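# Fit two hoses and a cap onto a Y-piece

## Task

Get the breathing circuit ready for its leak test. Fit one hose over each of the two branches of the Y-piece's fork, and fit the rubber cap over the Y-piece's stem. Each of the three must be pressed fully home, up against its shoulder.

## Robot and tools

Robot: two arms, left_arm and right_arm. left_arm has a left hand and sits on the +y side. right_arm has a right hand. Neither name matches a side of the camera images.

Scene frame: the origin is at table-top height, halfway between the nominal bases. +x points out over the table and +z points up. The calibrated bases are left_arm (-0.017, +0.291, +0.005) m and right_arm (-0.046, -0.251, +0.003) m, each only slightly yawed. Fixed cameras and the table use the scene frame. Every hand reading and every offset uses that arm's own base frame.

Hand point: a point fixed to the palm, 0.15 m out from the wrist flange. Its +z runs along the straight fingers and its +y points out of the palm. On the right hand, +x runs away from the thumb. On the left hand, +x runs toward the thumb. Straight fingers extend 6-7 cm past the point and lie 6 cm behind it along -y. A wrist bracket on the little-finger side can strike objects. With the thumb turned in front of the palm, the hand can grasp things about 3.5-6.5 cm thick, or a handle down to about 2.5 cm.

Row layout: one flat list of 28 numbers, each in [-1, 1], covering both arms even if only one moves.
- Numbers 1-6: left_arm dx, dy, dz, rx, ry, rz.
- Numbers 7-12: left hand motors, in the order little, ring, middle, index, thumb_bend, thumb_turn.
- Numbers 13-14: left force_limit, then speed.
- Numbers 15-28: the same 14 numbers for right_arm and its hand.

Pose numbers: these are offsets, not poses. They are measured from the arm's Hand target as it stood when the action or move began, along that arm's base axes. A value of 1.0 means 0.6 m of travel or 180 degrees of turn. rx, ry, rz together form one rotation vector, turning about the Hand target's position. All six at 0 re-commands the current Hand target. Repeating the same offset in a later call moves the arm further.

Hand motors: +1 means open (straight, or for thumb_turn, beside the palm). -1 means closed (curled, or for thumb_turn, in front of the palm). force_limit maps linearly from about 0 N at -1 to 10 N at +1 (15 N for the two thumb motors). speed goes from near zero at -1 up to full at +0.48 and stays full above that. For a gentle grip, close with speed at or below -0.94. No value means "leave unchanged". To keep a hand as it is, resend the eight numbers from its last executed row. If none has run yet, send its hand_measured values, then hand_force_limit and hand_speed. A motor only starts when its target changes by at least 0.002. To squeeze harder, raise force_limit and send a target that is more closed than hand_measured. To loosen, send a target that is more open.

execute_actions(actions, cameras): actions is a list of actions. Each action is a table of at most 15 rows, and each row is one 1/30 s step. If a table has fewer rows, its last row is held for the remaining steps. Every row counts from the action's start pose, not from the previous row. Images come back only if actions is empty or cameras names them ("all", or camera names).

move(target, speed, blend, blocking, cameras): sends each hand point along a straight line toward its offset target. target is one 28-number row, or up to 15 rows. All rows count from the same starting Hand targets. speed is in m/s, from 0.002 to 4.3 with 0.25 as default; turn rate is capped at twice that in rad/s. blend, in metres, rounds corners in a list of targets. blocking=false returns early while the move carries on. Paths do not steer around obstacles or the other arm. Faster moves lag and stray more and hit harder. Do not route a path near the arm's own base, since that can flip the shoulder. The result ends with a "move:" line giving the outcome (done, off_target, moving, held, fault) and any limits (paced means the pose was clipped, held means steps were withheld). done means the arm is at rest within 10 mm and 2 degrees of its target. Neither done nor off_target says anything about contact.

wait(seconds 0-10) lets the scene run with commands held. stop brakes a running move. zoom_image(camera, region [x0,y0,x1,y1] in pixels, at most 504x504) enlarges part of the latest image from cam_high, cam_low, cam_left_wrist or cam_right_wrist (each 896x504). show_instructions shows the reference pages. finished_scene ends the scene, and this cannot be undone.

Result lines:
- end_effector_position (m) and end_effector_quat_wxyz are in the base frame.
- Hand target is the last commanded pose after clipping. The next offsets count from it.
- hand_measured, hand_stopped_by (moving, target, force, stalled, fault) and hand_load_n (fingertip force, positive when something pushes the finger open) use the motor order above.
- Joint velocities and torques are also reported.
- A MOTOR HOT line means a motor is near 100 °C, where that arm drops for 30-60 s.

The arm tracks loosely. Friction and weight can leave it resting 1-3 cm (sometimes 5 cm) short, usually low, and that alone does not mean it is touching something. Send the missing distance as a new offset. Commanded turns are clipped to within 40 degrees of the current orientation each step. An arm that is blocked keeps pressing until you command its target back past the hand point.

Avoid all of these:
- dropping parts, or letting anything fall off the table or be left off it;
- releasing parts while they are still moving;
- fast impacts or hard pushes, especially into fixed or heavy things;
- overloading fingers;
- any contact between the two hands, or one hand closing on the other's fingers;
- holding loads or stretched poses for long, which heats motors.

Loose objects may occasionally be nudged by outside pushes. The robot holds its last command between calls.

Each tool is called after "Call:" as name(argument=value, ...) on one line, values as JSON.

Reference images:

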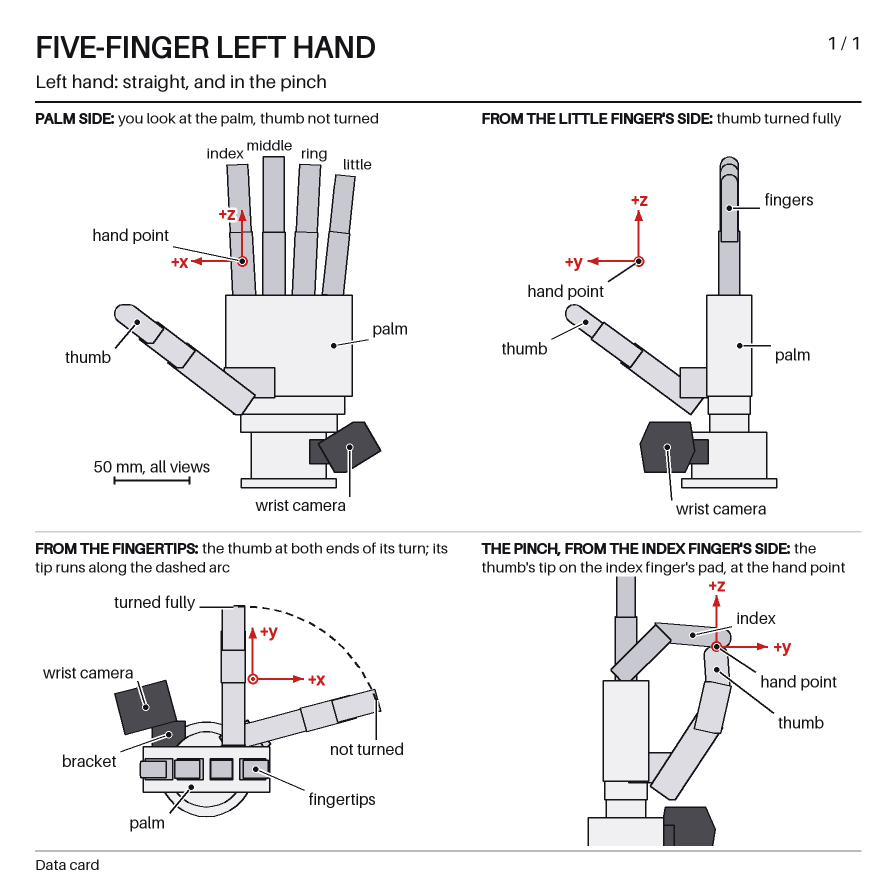

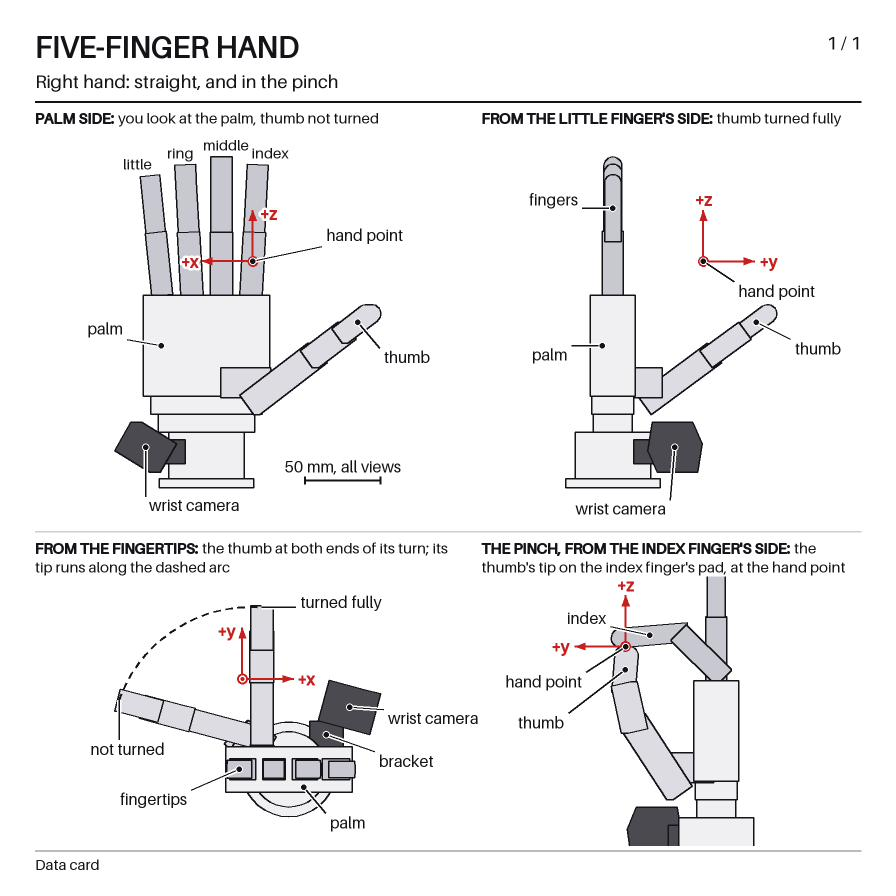

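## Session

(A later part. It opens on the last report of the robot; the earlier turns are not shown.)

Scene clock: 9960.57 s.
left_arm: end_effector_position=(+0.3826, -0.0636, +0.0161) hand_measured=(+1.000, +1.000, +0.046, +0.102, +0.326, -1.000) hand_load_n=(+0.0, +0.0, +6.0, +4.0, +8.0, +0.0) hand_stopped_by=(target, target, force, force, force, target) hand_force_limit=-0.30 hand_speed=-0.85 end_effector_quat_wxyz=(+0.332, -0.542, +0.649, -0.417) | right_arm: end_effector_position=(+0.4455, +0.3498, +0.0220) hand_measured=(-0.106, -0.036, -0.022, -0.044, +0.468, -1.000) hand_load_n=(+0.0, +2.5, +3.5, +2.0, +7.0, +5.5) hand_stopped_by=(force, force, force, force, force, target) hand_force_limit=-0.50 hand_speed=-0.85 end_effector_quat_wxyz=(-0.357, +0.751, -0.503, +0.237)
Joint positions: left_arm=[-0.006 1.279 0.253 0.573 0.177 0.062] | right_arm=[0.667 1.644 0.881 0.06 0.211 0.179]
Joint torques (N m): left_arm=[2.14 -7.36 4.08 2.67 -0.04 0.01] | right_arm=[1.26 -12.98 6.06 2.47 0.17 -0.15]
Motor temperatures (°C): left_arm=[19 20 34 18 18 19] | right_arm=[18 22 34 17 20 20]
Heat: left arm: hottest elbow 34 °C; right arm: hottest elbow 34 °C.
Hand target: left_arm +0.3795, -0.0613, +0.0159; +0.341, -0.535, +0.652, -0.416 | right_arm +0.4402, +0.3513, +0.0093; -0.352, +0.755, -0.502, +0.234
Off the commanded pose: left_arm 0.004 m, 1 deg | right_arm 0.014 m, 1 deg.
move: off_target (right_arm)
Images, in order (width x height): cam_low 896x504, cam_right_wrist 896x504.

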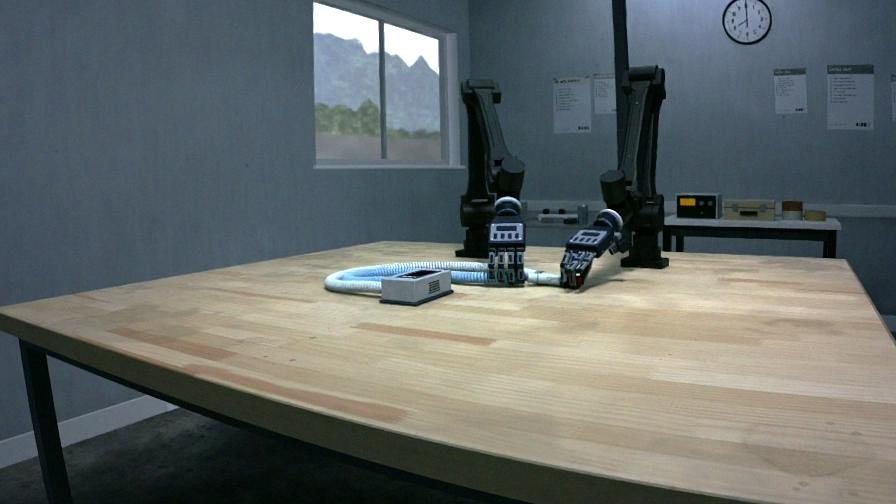

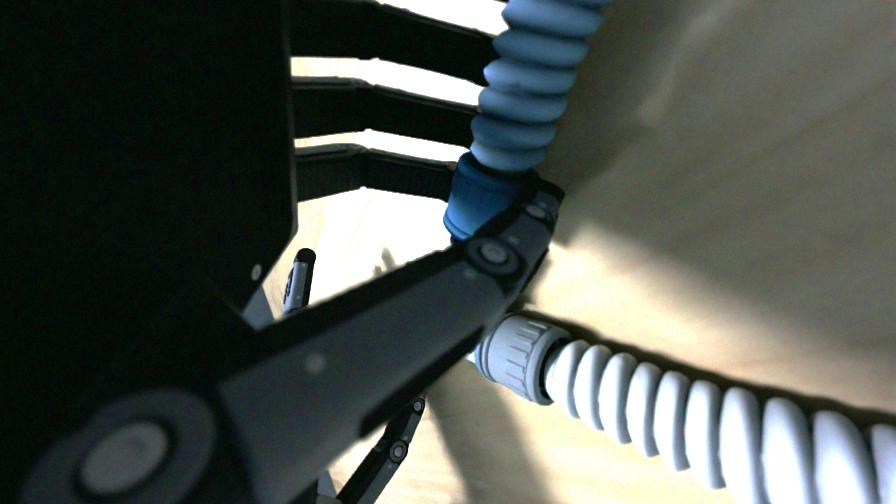

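Call:
move(target=[0,0,0,0,0,0,1,1,-0.5,-0.5,-0.3,-1,-0.3,-0.85,-0.0058,0.0155,0.001,0,0,0,-0.5,-0.5,-0.5,-0.5,-0.3,-1,-0.5,-0.85], speed=0.04, cameras=["cam_low","cam_right_wrist"])

Call:
zoom_image(camera="cam_low", region=[500, 250, 560, 295])

Call:
zoom_image(camera="cam_right_wrist", region=[340, 140, 600, 400])

Scene clock: 9968.73 s.
left_arm: end_effector_position=(+0.3826, -0.0636, +0.0161) hand_measured=(+1.000, +1.000, +0.046, +0.102, +0.326, -1.000) hand_load_n=(+0.0, +0.0, +6.0, +4.0, +8.0, -0.5) hand_stopped_by=(target, target, force, force, force, target) hand_force_limit=-0.30 hand_speed=-0.85 end_effector_quat_wxyz=(+0.332, -0.542, +0.649, -0.417) | right_arm: end_effector_position=(+0.4404, +0.3564, +0.0208) hand_measured=(-0.106, -0.036, -0.022, -0.044, +0.468, -1.000) hand_load_n=(+0.0, +2.5, +3.5, +2.0, +7.5, +5.5) hand_stopped_by=(force, force, force, force, force, target) hand_force_limit=-0.50 hand_speed=-0.85 end_effector_quat_wxyz=(-0.357, +0.751, -0.501, +0.239)
Joint positions: left_arm=[-0.006 1.279 0.253 0.573 0.177 0.062] | right_arm=[0.687 1.646 0.881 0.06 0.227 0.188]
Joint torques (N m): left_arm=[2.49 -7.53 4.25 2.45 -0.04 0.04] | right_arm=[1.79 -11.87 6.58 2 0.1 -0.12]
Heat: left arm: hottest elbow 34 °C; right arm: hottest elbow 34 °C.
Hand target: left_arm +0.3795, -0.0613, +0.0159; +0.341, -0.535, +0.652, -0.416 | right_arm +0.4366, +0.3608, +0.0100; -0.352, +0.754, -0.502, +0.234
Off the commanded pose: left_arm 0.004 m, 1 deg | right_arm 0.012 m, 1 deg.
move: off_target (right_arm)
Images, in order (width x height): cam_low 896x504, cam_right_wrist 896x504.

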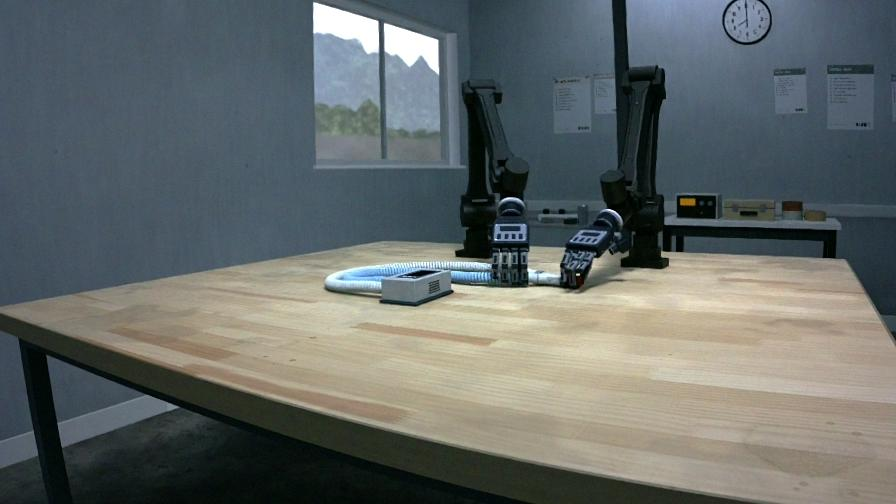

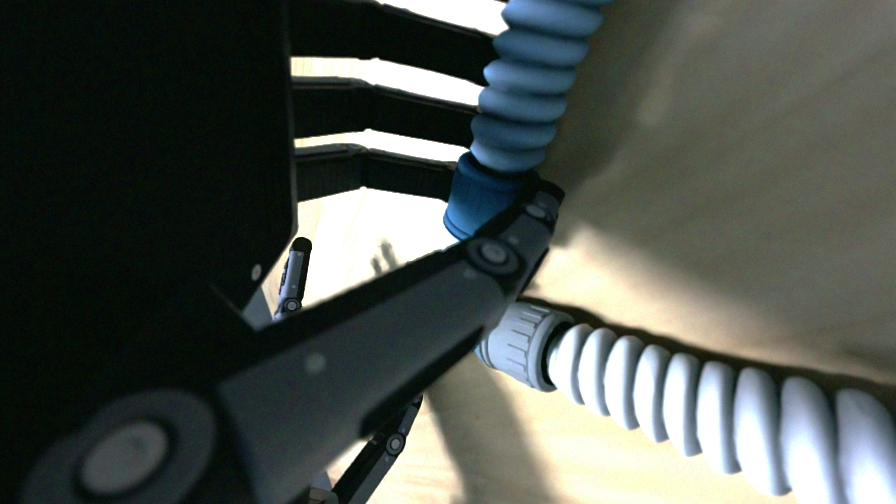

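Scaled by 8.400 from the camera's 896x504 image, which has a finer 1280x720 frame.

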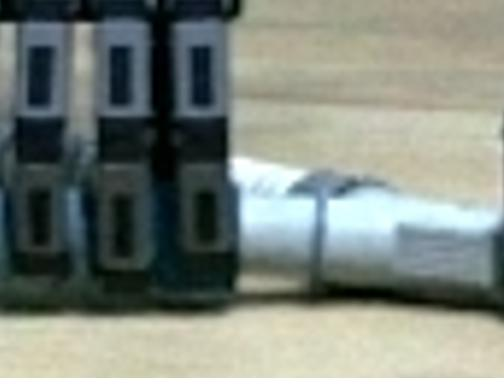

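Scaled by 1.938 from the camera's 896x504 image, which has a finer 1280x720 frame.

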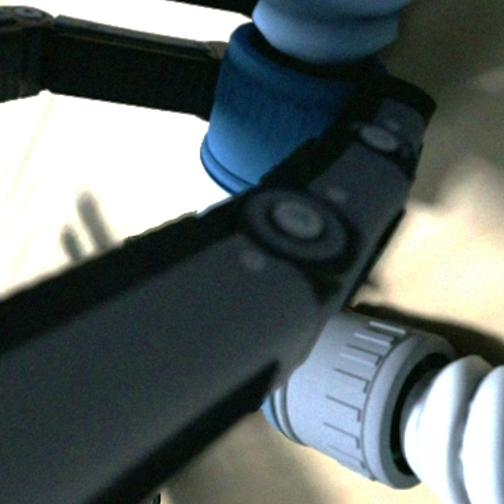

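Call:
move(target=[0,0,0,0,0,0,1,1,-0.5,-0.5,-0.3,-1,-0.3,-0.85,-0.0058,0.0135,0.001,0,0,0,-0.5,-0.5,-0.5,-0.5,-0.3,-1,-0.5,-0.85], speed=0.04, cameras=["cam_low","cam_right_wrist"])

Call:
zoom_image(camera="cam_low", region=[500, 250, 560, 295])

Call:
zoom_image(camera="cam_right_wrist", region=[340, 140, 600, 400])

Scene clock: 9975.47 s.
left_arm: end_effector_position=(+0.3826, -0.0636, +0.0163) hand_measured=(+1.000, +1.000, +0.046, +0.102, +0.326, -1.000) hand_load_n=(+0.0, +0.0, +6.0, +3.5, +7.5, -1.0) hand_stopped_by=(target, target, force, force, force, target) hand_force_limit=-0.30 hand_speed=-0.85 end_effector_quat_wxyz=(+0.332, -0.542, +0.649, -0.417) | right_arm: end_effector_position=(+0.4393, +0.3579, +0.0204) hand_measured=(-0.106, -0.036, -0.022, -0.044, +0.468, -1.000) hand_load_n=(+0.0, +2.5, +3.0, +2.0, +7.0, +5.0) hand_stopped_by=(force, force, force, force, force, target) hand_force_limit=-0.50 hand_speed=-0.85 end_effector_quat_wxyz=(-0.355, +0.749, -0.504, +0.244)
Joint positions: left_arm=[-0.006 1.279 0.253 0.573 0.177 0.062] | right_arm=[0.697 1.648 0.881 0.06 0.247 0.195]
Joint torques (N m): left_arm=[2.37 -7.3 3.9 2.7 -0.05 0.01] | right_arm=[2.2 -12.69 7.15 1.63 -0.09 0]
Heat: left arm: hottest elbow 34 °C; right arm: hottest elbow 34 °C.
Hand target: left_arm +0.3795, -0.0613, +0.0160; +0.341, -0.535, +0.652, -0.416 | right_arm +0.4332, +0.3689, +0.0106; -0.352, +0.754, -0.502, +0.234
Off the commanded pose: left_arm 0.004 m, 1 deg | right_arm 0.016 m, 1 deg.
move: off_target (right_arm)
Images, in order (width x height): cam_low 896x504, cam_right_wrist 896x504.

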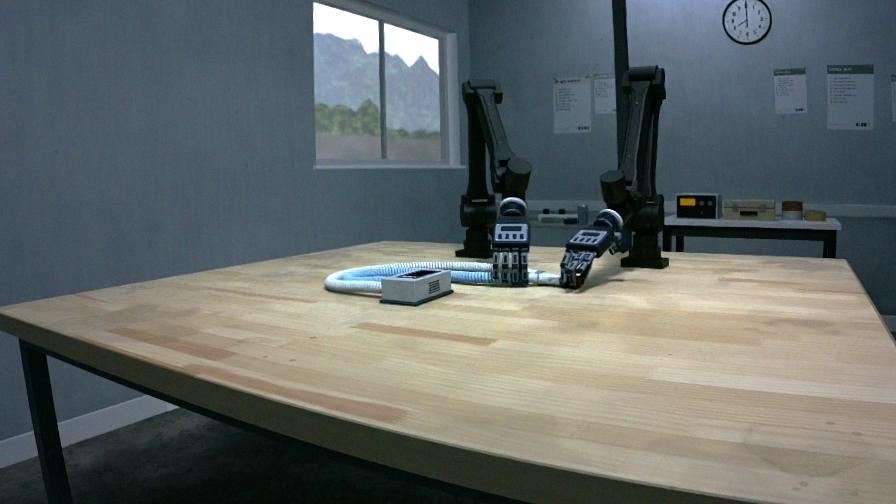

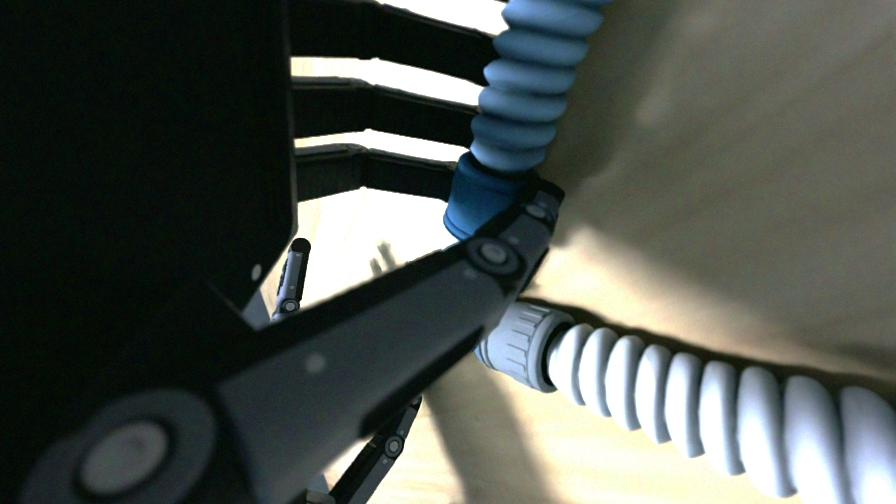

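Scaled by 8.400 from the camera's 896x504 image, which has a finer 1280x720 frame.

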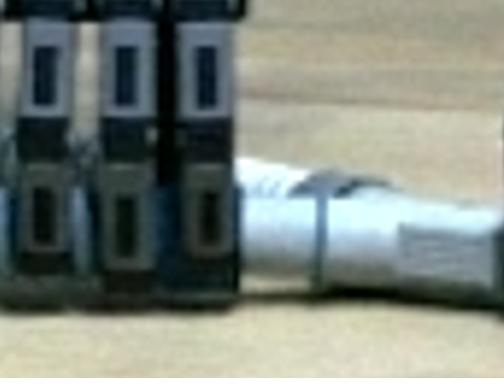

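Scaled by 1.938 from the camera's 896x504 image, which has a finer 1280x720 frame.

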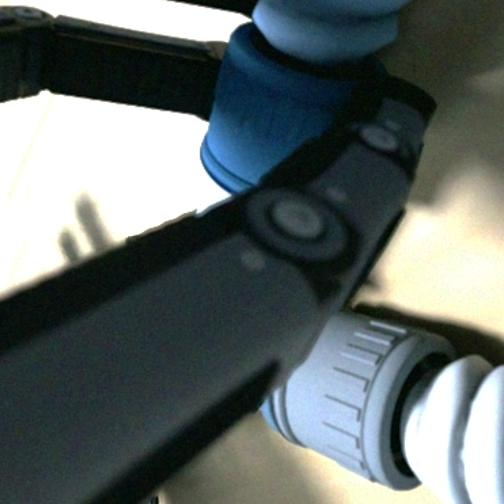

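Call:
move(target=[0,0,0,0,0,0,1,1,-0.5,-0.5,-0.3,-1,-0.3,-0.85,-0.0065,0.0155,0.001,0,0,0,-0.5,-0.5,-0.5,-0.5,-0.3,-1,-0.5,-0.85], speed=0.04, cameras=["cam_low","cam_right_wrist"])

Call:
zoom_image(camera="cam_low", region=[500, 250, 560, 295])

Call:
zoom_image(camera="cam_right_wrist", region=[340, 140, 600, 400])

Scene clock: 9981.07 s.
left_arm: end_effector_position=(+0.3822, -0.0629, +0.0162) hand_measured=(+1.000, +1.000, +0.046, +0.102, +0.326, -1.000) hand_load_n=(+0.0, +0.0, +6.0, +2.5, +7.5, -2.5) hand_stopped_by=(target, target, force, force, force, target) hand_force_limit=-0.30 hand_speed=-0.85 end_effector_quat_wxyz=(+0.334, -0.542, +0.649, -0.416) | right_arm: end_effector_position=(+0.4372, +0.3605, +0.0197) hand_measured=(-0.106, -0.036, -0.022, -0.044, +0.468, -1.000) hand_load_n=(+0.5, +2.0, +3.5, +2.5, +7.0, +4.0) hand_stopped_by=(force, force, force, force, force, target) hand_force_limit=-0.50 hand_speed=-0.85 end_effector_quat_wxyz=(-0.353, +0.747, -0.505, +0.249)
Joint positions: left_arm=[-0.006 1.277 0.251 0.573 0.174 0.065] | right_arm=[0.709 1.649 0.881 0.06 0.268 0.203]
Joint torques (N m): left_arm=[2.55 -7.3 4.15 2.62 0.04 0] | right_arm=[1.96 -11.75 7.88 1.43 -0.29 0.07]
Heat: left arm: hottest elbow 34 °C; right arm: hottest elbow 34 °C.
Hand target: left_arm +0.3796, -0.0613, +0.0161; +0.341, -0.535, +0.652, -0.416 | right_arm +0.4293, +0.3781, +0.0111; -0.352, +0.755, -0.502, +0.234
Off the commanded pose: left_arm 0.003 m, 1 deg | right_arm 0.021 m, 2 deg.
move: off_target (right_arm)
Images, in order (width x height): cam_low 896x504, cam_right_wrist 896x504.

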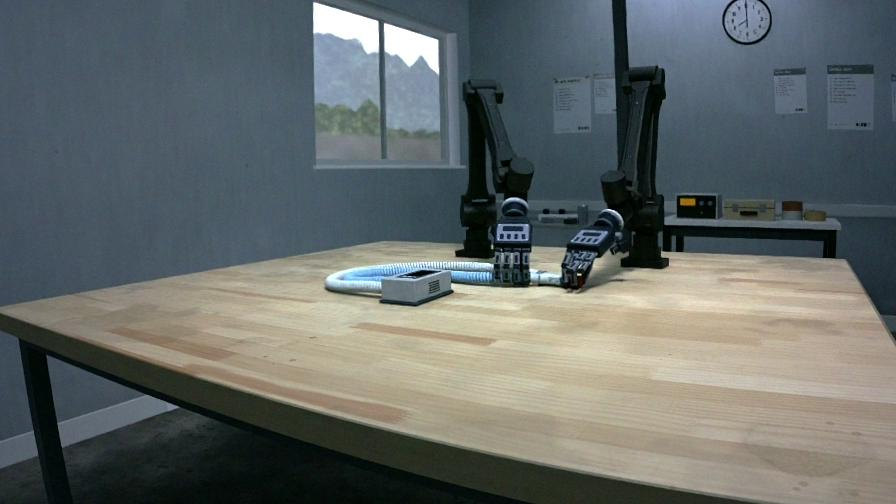

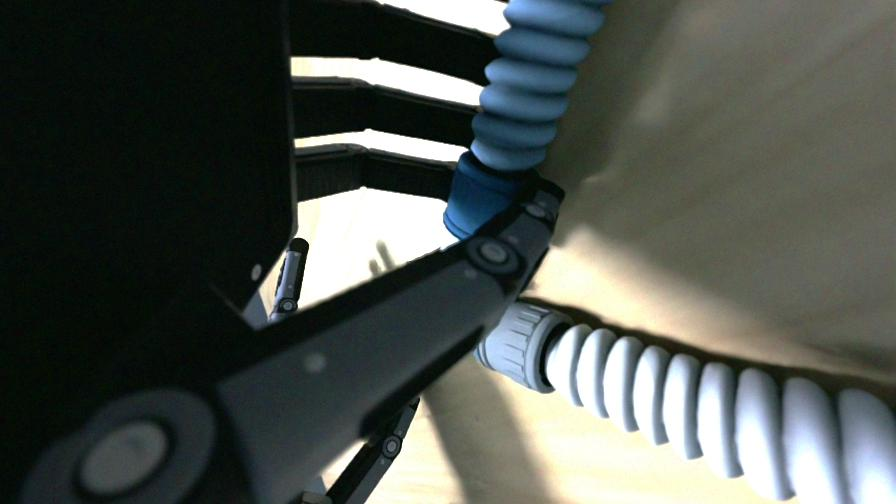

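Scaled by 8.400 from the camera's 896x504 image, which has a finer 1280x720 frame.

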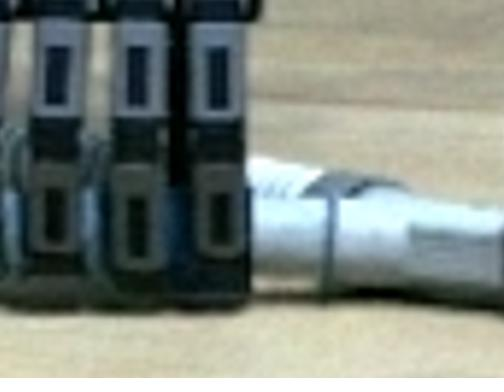

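Scaled by 1.938 from the camera's 896x504 image, which has a finer 1280x720 frame.

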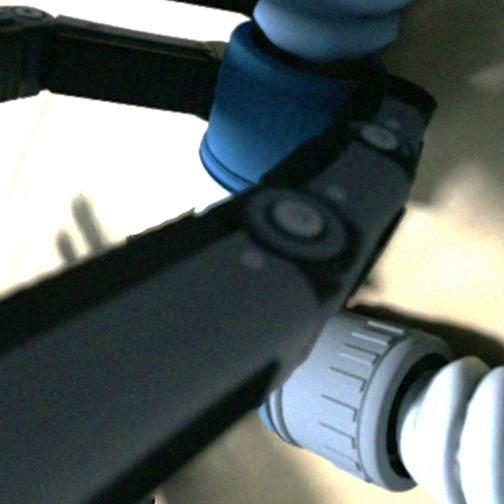

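Call:
move(target=[[0,0,0,0,0,0,1,1,-0.5,-0.5,-0.3,-1,-0.3,-0.85,0.0153,-0.0368,-0.0018,0,0,0,-0.5,-0.5,-0.5,-0.5,-0.3,-1,-0.5,-0.85],[0,0,0,0,0,0,1,1,-0.55,-0.55,-0.35,-1,0.2,-0.85,0.0153,-0.0368,-0.0018,0,0,0,-0.5,-0.5,-0.5,-0.5,-0.3,-1,-0.5,-0.85]], speed=0.05, cameras=["cam_low","cam_right_wrist","cam_left_wrist"])

Call:
zoom_image(camera="cam_low", region=[500, 250, 560, 295])

Call:
zoom_image(camera="cam_right_wrist", region=[340, 140, 600, 400])

Scene clock: 10014.37 s.
left_arm: end_effector_position=(+0.3822, -0.0629, +0.0162) hand_measured=(+1.000, +1.000, +0.046, +0.092, +0.318, -1.000) hand_load_n=(+0.0, +0.0, +6.5, +6.0, +9.5, -4.0) hand_stopped_by=(target, target, force, force, force, target) hand_force_limit=0.20 hand_speed=-0.85 end_effector_quat_wxyz=(+0.334, -0.542, +0.650, -0.416) | right_arm: end_effector_position=(+0.4372, +0.3610, +0.0197) hand_measured=(-0.106, -0.036, -0.022, -0.044, +0.468, -1.000) hand_load_n=(+0.0, +1.5, +3.5, +3.0, +7.0, +4.5) hand_stopped_by=(force, force, force, force, force, target) hand_force_limit=-0.50 hand_speed=-0.85 end_effector_quat_wxyz=(-0.359, +0.750, -0.505, +0.232)
Joint positions: left_arm=[-0.006 1.277 0.251 0.573 0.174 0.065] | right_arm=[0.693 1.649 0.881 0.061 0.222 0.206]
Joint torques (N m): left_arm=[2.78 -7.12 4.29 2.67 0.04 0] | right_arm=[-0.03 -12.63 6.28 2.04 0 -0.32]
Heat: left arm: hottest elbow 34 °C; right arm: hottest elbow 34 °C.
Hand target: left_arm +0.3796, -0.0613, +0.0161; +0.341, -0.535, +0.652, -0.416 | right_arm +0.4385, +0.3560, +0.0101; -0.352, +0.754, -0.502, +0.234
Off the commanded pose: left_arm 0.003 m, 1 deg | right_arm 0.011 m, 1 deg.
move: off_target (right_arm)
Images, in order (width x height): cam_low 896x504, cam_left_wrist 896x504, cam_right_wrist 896x504.

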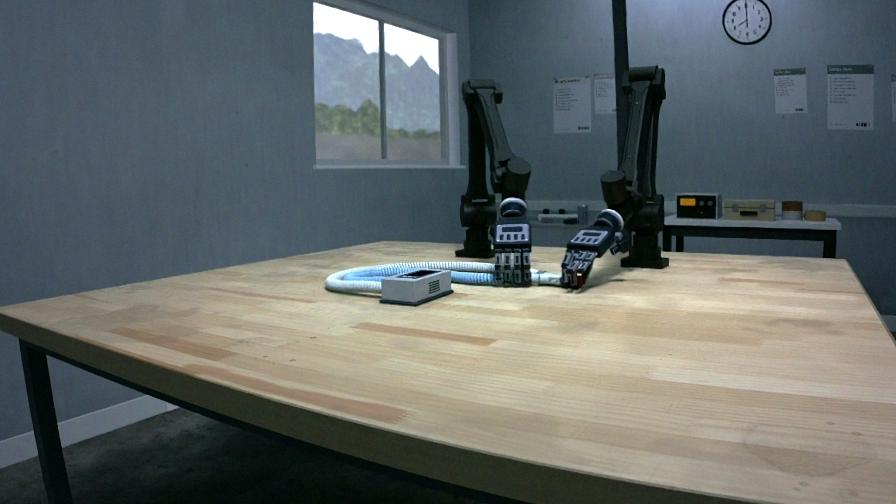

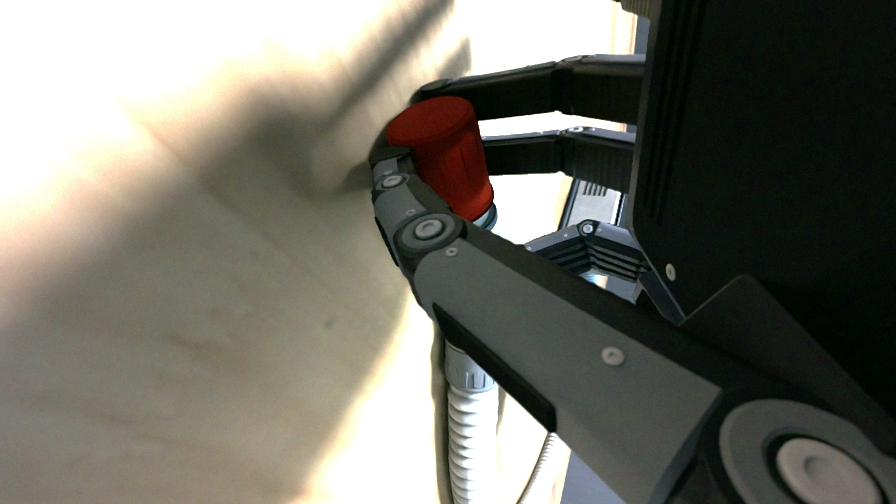

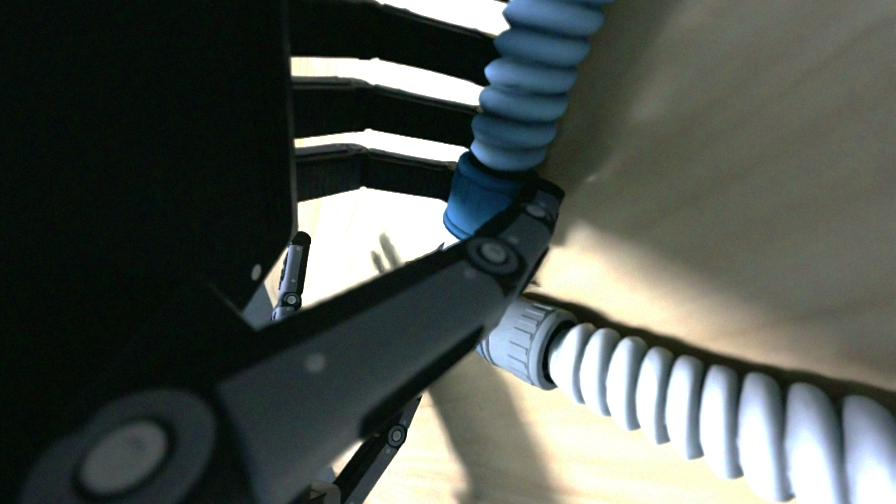

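Scaled by 8.400 from the camera's 896x504 image, which has a finer 1280x720 frame.

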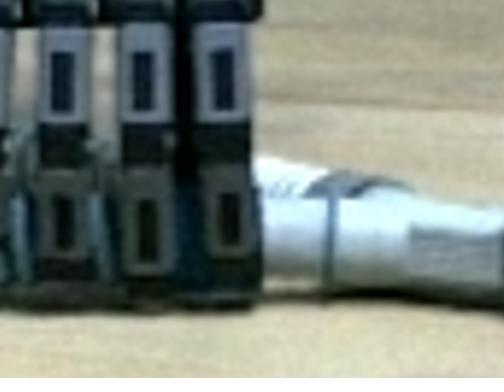

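Scaled by 1.938 from the camera's 896x504 image, which has a finer 1280x720 frame.

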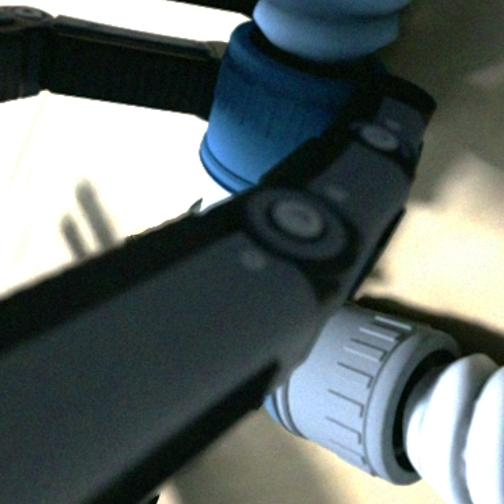

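Call:
move(target=[0,0,0,0,0,0,1,1,-0.55,-0.55,-0.35,-1,0.2,-0.85,-0.01,0.04,0.002,0,0,0,-0.5,-0.5,-0.5,-0.5,-0.3,-1,-0.5,-0.85], speed=0.05, cameras=["cam_low","cam_right_wrist"])

Call:
zoom_image(camera="cam_low", region=[500, 250, 560, 295])

Call:
zoom_image(camera="cam_right_wrist", region=[340, 140, 600, 400])

Scene clock: 10023.43 s.
left_arm: end_effector_position=(+0.3822, -0.0629, +0.0162) hand_measured=(+1.000, +1.000, +0.046, +0.092, +0.318, -1.000) hand_load_n=(-0.5, +0.0, +6.5, +6.0, +9.5, -4.5) hand_stopped_by=(target, target, force, force, force, target) hand_force_limit=0.20 hand_speed=-0.85 end_effector_quat_wxyz=(+0.334, -0.542, +0.650, -0.416) | right_arm: end_effector_position=(+0.4356, +0.3626, +0.0189) hand_measured=(-0.106, -0.036, -0.022, -0.044, +0.468, -1.000) hand_load_n=(+0.0, +2.0, +4.0, +3.0, +7.0, +4.0) hand_stopped_by=(force, force, force, force, force, target) hand_force_limit=-0.50 hand_speed=-0.85 end_effector_quat_wxyz=(-0.354, +0.747, -0.506, +0.245)
Joint positions: left_arm=[-0.006 1.277 0.251 0.573 0.174 0.065] | right_arm=[0.712 1.651 0.881 0.061 0.264 0.21]
Joint torques (N m): left_arm=[2.78 -6.89 4.25 2.61 0.06 -0.01] | right_arm=[2.67 -11.63 8.72 1.16 -0.17 -0.01]
Heat: left arm: hottest elbow 34 °C; right arm: hottest elbow 34 °C.
Hand target: left_arm +0.3796, -0.0613, +0.0161; +0.341, -0.535, +0.652, -0.416 | right_arm +0.4326, +0.3800, +0.0112; -0.352, +0.754, -0.502, +0.234
Off the commanded pose: left_arm 0.003 m, 1 deg | right_arm 0.019 m, 2 deg.
move: off_target (right_arm)
Images, in order (width x height): cam_low 896x504, cam_right_wrist 896x504.

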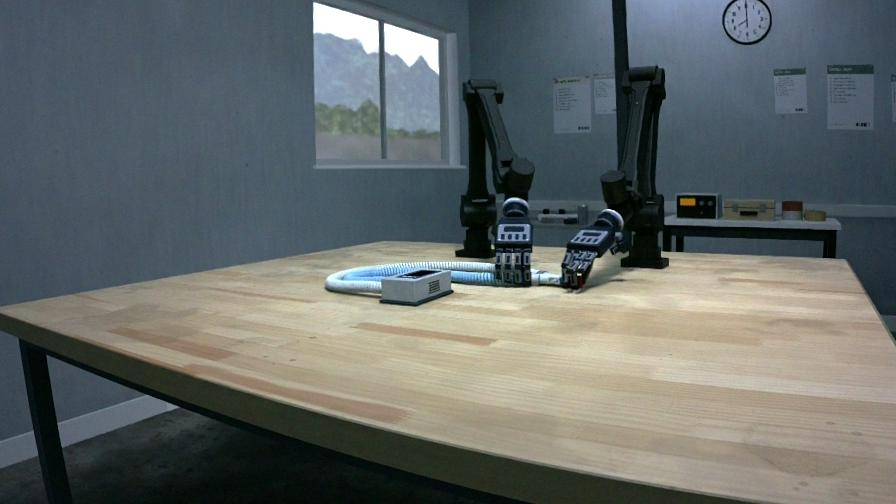

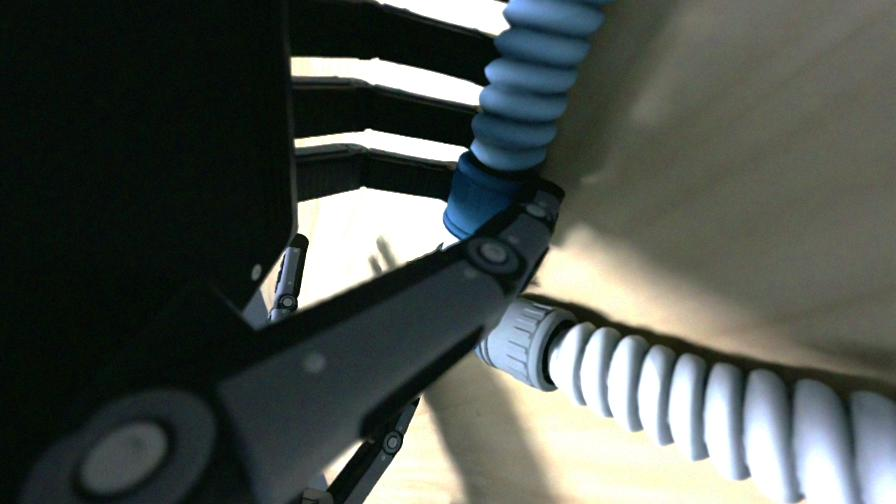

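Scaled by 8.400 from the camera's 896x504 image, which has a finer 1280x720 frame.

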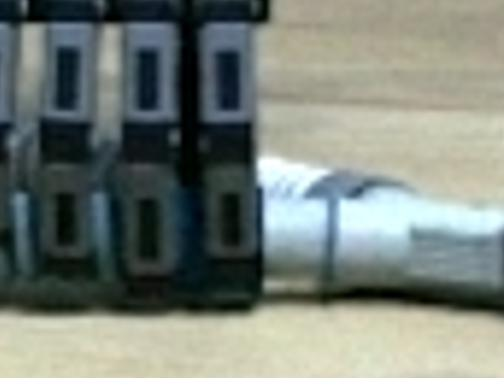

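Scaled by 1.938 from the camera's 896x504 image, which has a finer 1280x720 frame.

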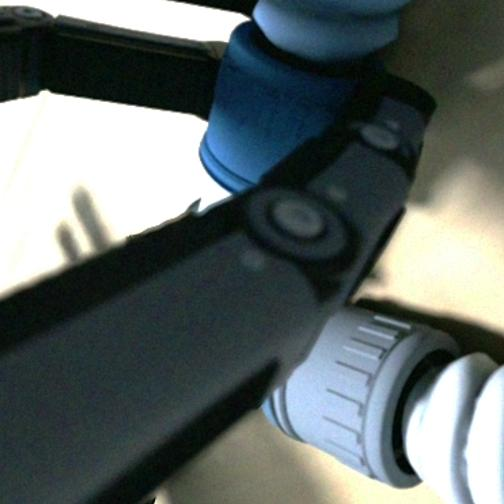

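Call:
move(target=[0,0,0,0,0,0,1,1,-0.55,-0.55,-0.35,-1,0.2,-0.85,-0.007,0.03,0.002,0,0,0,-0.5,-0.5,-0.5,-0.5,-0.3,-1,-0.5,-0.85], speed=0.05, cameras=["cam_low","cam_right_wrist"])

Call:
zoom_image(camera="cam_low", region=[500, 250, 560, 295])

Scene clock: 10028.60 s.
left_arm: end_effector_position=(+0.3823, -0.0627, +0.0161) hand_measured=(+1.000, +1.000, +0.046, +0.092, +0.318, -1.000) hand_load_n=(+0.0, +0.0, +6.5, +5.5, +9.0, -6.0) hand_stopped_by=(target, target, force, force, force, target) hand_force_limit=0.20 hand_speed=-0.85 end_effector_quat_wxyz=(+0.335, -0.541, +0.650, -0.416) | right_arm: end_effector_position=(+0.4332, +0.3685, +0.0173) hand_measured=(-0.106, -0.036, -0.022, -0.044, +0.468, -1.000) hand_load_n=(+0.5, +2.0, +4.0, +2.5, +7.0, +1.5) hand_stopped_by=(force, force, force, force, force, target) hand_force_limit=-0.50 hand_speed=-0.85 end_effector_quat_wxyz=(-0.345, +0.749, -0.506, +0.253)
Joint positions: left_arm=[-0.006 1.277 0.251 0.573 0.173 0.067] | right_arm=[0.734 1.661 0.896 0.04 0.3 0.217]
Joint torques (N m): left_arm=[2.43 -6.42 4.36 2.63 0.07 -0.04] | right_arm=[3.02 -11.16 9.29 1.31 -0.55 0.16]
Heat: left arm: hottest elbow 34 °C; right arm: hottest elbow 34 °C.
Hand target: left_arm +0.3796, -0.0613, +0.0161; +0.341, -0.535, +0.652, -0.416 | right_arm +0.4282, +0.3981, +0.0126; -0.352, +0.755, -0.502, +0.234
Off the commanded pose: left_arm 0.003 m, 1 deg | right_arm 0.030 m, 3 deg.
move: off_target (right_arm)
Images, in order (width x height): cam_low 896x504, cam_right_wrist 896x504.

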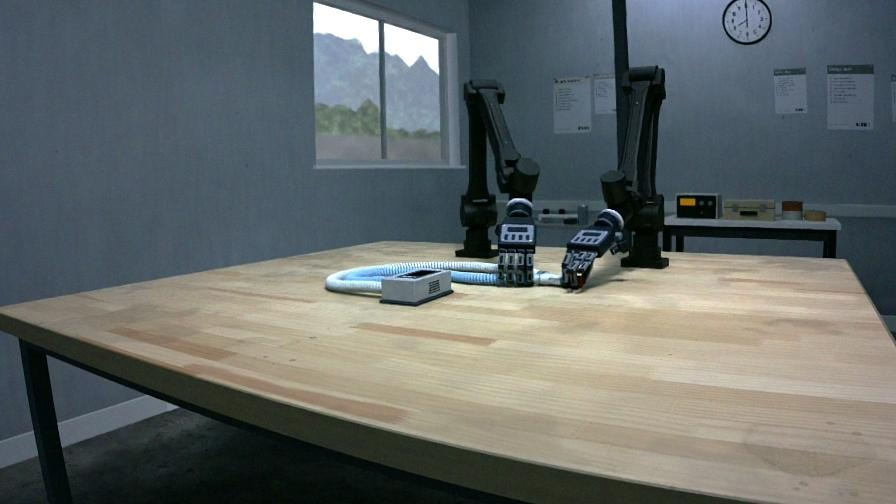

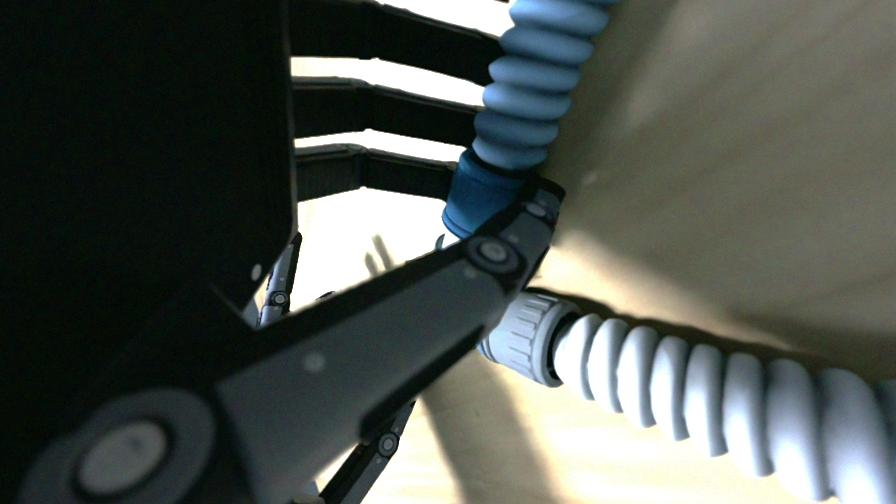

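Scaled by 8.400 from the camera's 896x504 image, which has a finer 1280x720 frame.

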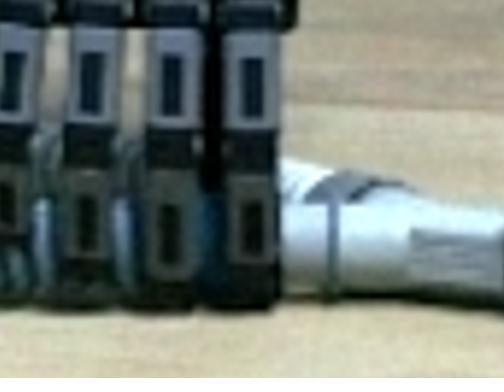

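Call:
move(target=[0,0,0,0,0,0,1,1,-0.55,-0.55,-0.35,-1,0.2,-0.85,-0.006,0.025,0.006,0,0,0,-0.5,-0.5,-0.5,-0.5,-0.3,-1,-0.5,-0.85], speed=0.05, cameras=["cam_low","cam_right_wrist"])

Call:
zoom_image(camera="cam_low", region=[500, 250, 560, 295])

Call:
zoom_image(camera="cam_right_wrist", region=[340, 140, 600, 400])

Scene clock: 10034.80 s.
left_arm: end_effector_position=(+0.3825, -0.0617, +0.0160) hand_measured=(+1.000, +1.000, +0.046, +0.092, +0.318, -1.000) hand_load_n=(+0.0, +0.0, +6.5, +4.5, +8.5, -6.5) hand_stopped_by=(target, target, force, force, force, target) hand_force_limit=0.20 hand_speed=-0.85 end_effector_quat_wxyz=(+0.337, -0.540, +0.651, -0.414) | right_arm: end_effector_position=(+0.4313, +0.3732, +0.0166) hand_measured=(-0.106, -0.036, -0.022, -0.044, +0.468, -1.000) hand_load_n=(+0.0, +1.5, +4.0, +3.0, +7.5, -0.5) hand_stopped_by=(force, force, force, force, force, target) hand_force_limit=-0.50 hand_speed=-0.85 end_effector_quat_wxyz=(-0.335, +0.751, -0.507, +0.259)
Joint positions: left_arm=[-0.006 1.277 0.251 0.573 0.17 0.072] | right_arm=[0.751 1.669 0.914 0.011 0.327 0.223]
Joint torques (N m): left_arm=[2.37 -7.06 4.14 2.56 0.23 -0.05] | right_arm=[3.43 -10.87 9.98 1.39 -0.79 0.26]
Heat: left arm: hottest elbow 34 °C; right arm: hottest elbow 34 °C.
Hand target: left_arm +0.3796, -0.0613, +0.0161; +0.341, -0.535, +0.652, -0.416 | right_arm +0.4246, +0.4130, +0.0159; -0.352, +0.755, -0.502, +0.234
Off the commanded pose: left_arm 0.003 m, 1 deg | right_arm 0.040 m, 4 deg.
move: off_target (right_arm)
Images, in order (width x height): cam_low 896x504, cam_right_wrist 896x504.

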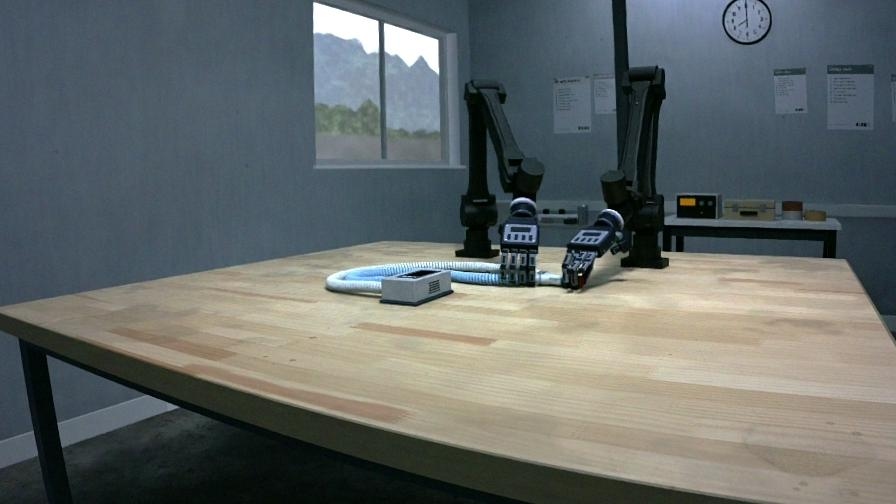

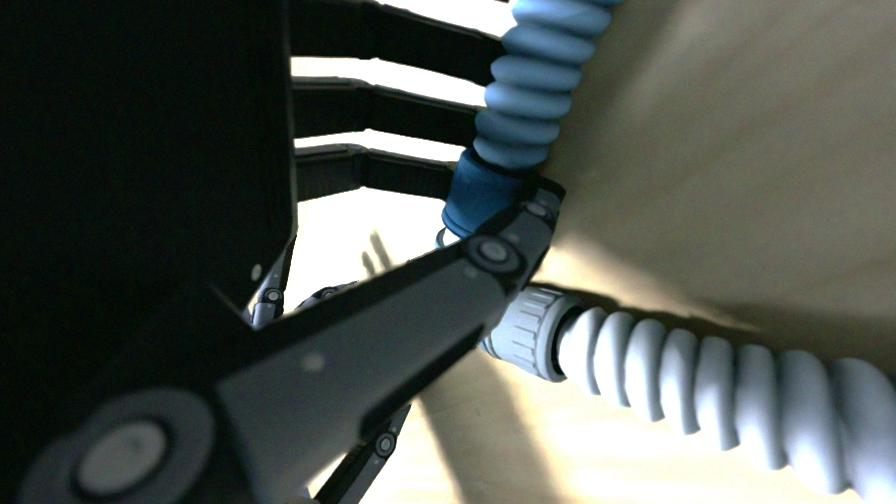

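Scaled by 8.400 from the camera's 896x504 image, which has a finer 1280x720 frame.

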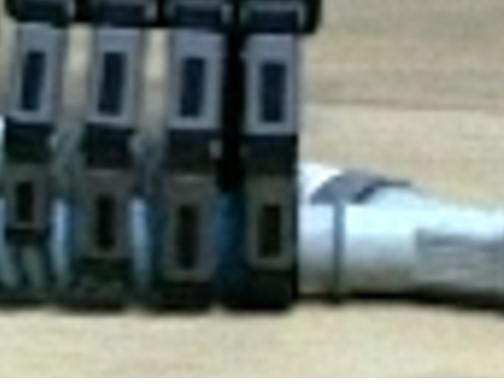

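Scaled by 1.938 from the camera's 896x504 image, which has a finer 1280x720 frame.

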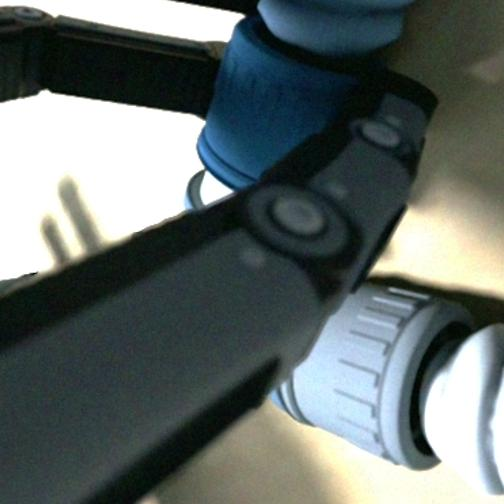

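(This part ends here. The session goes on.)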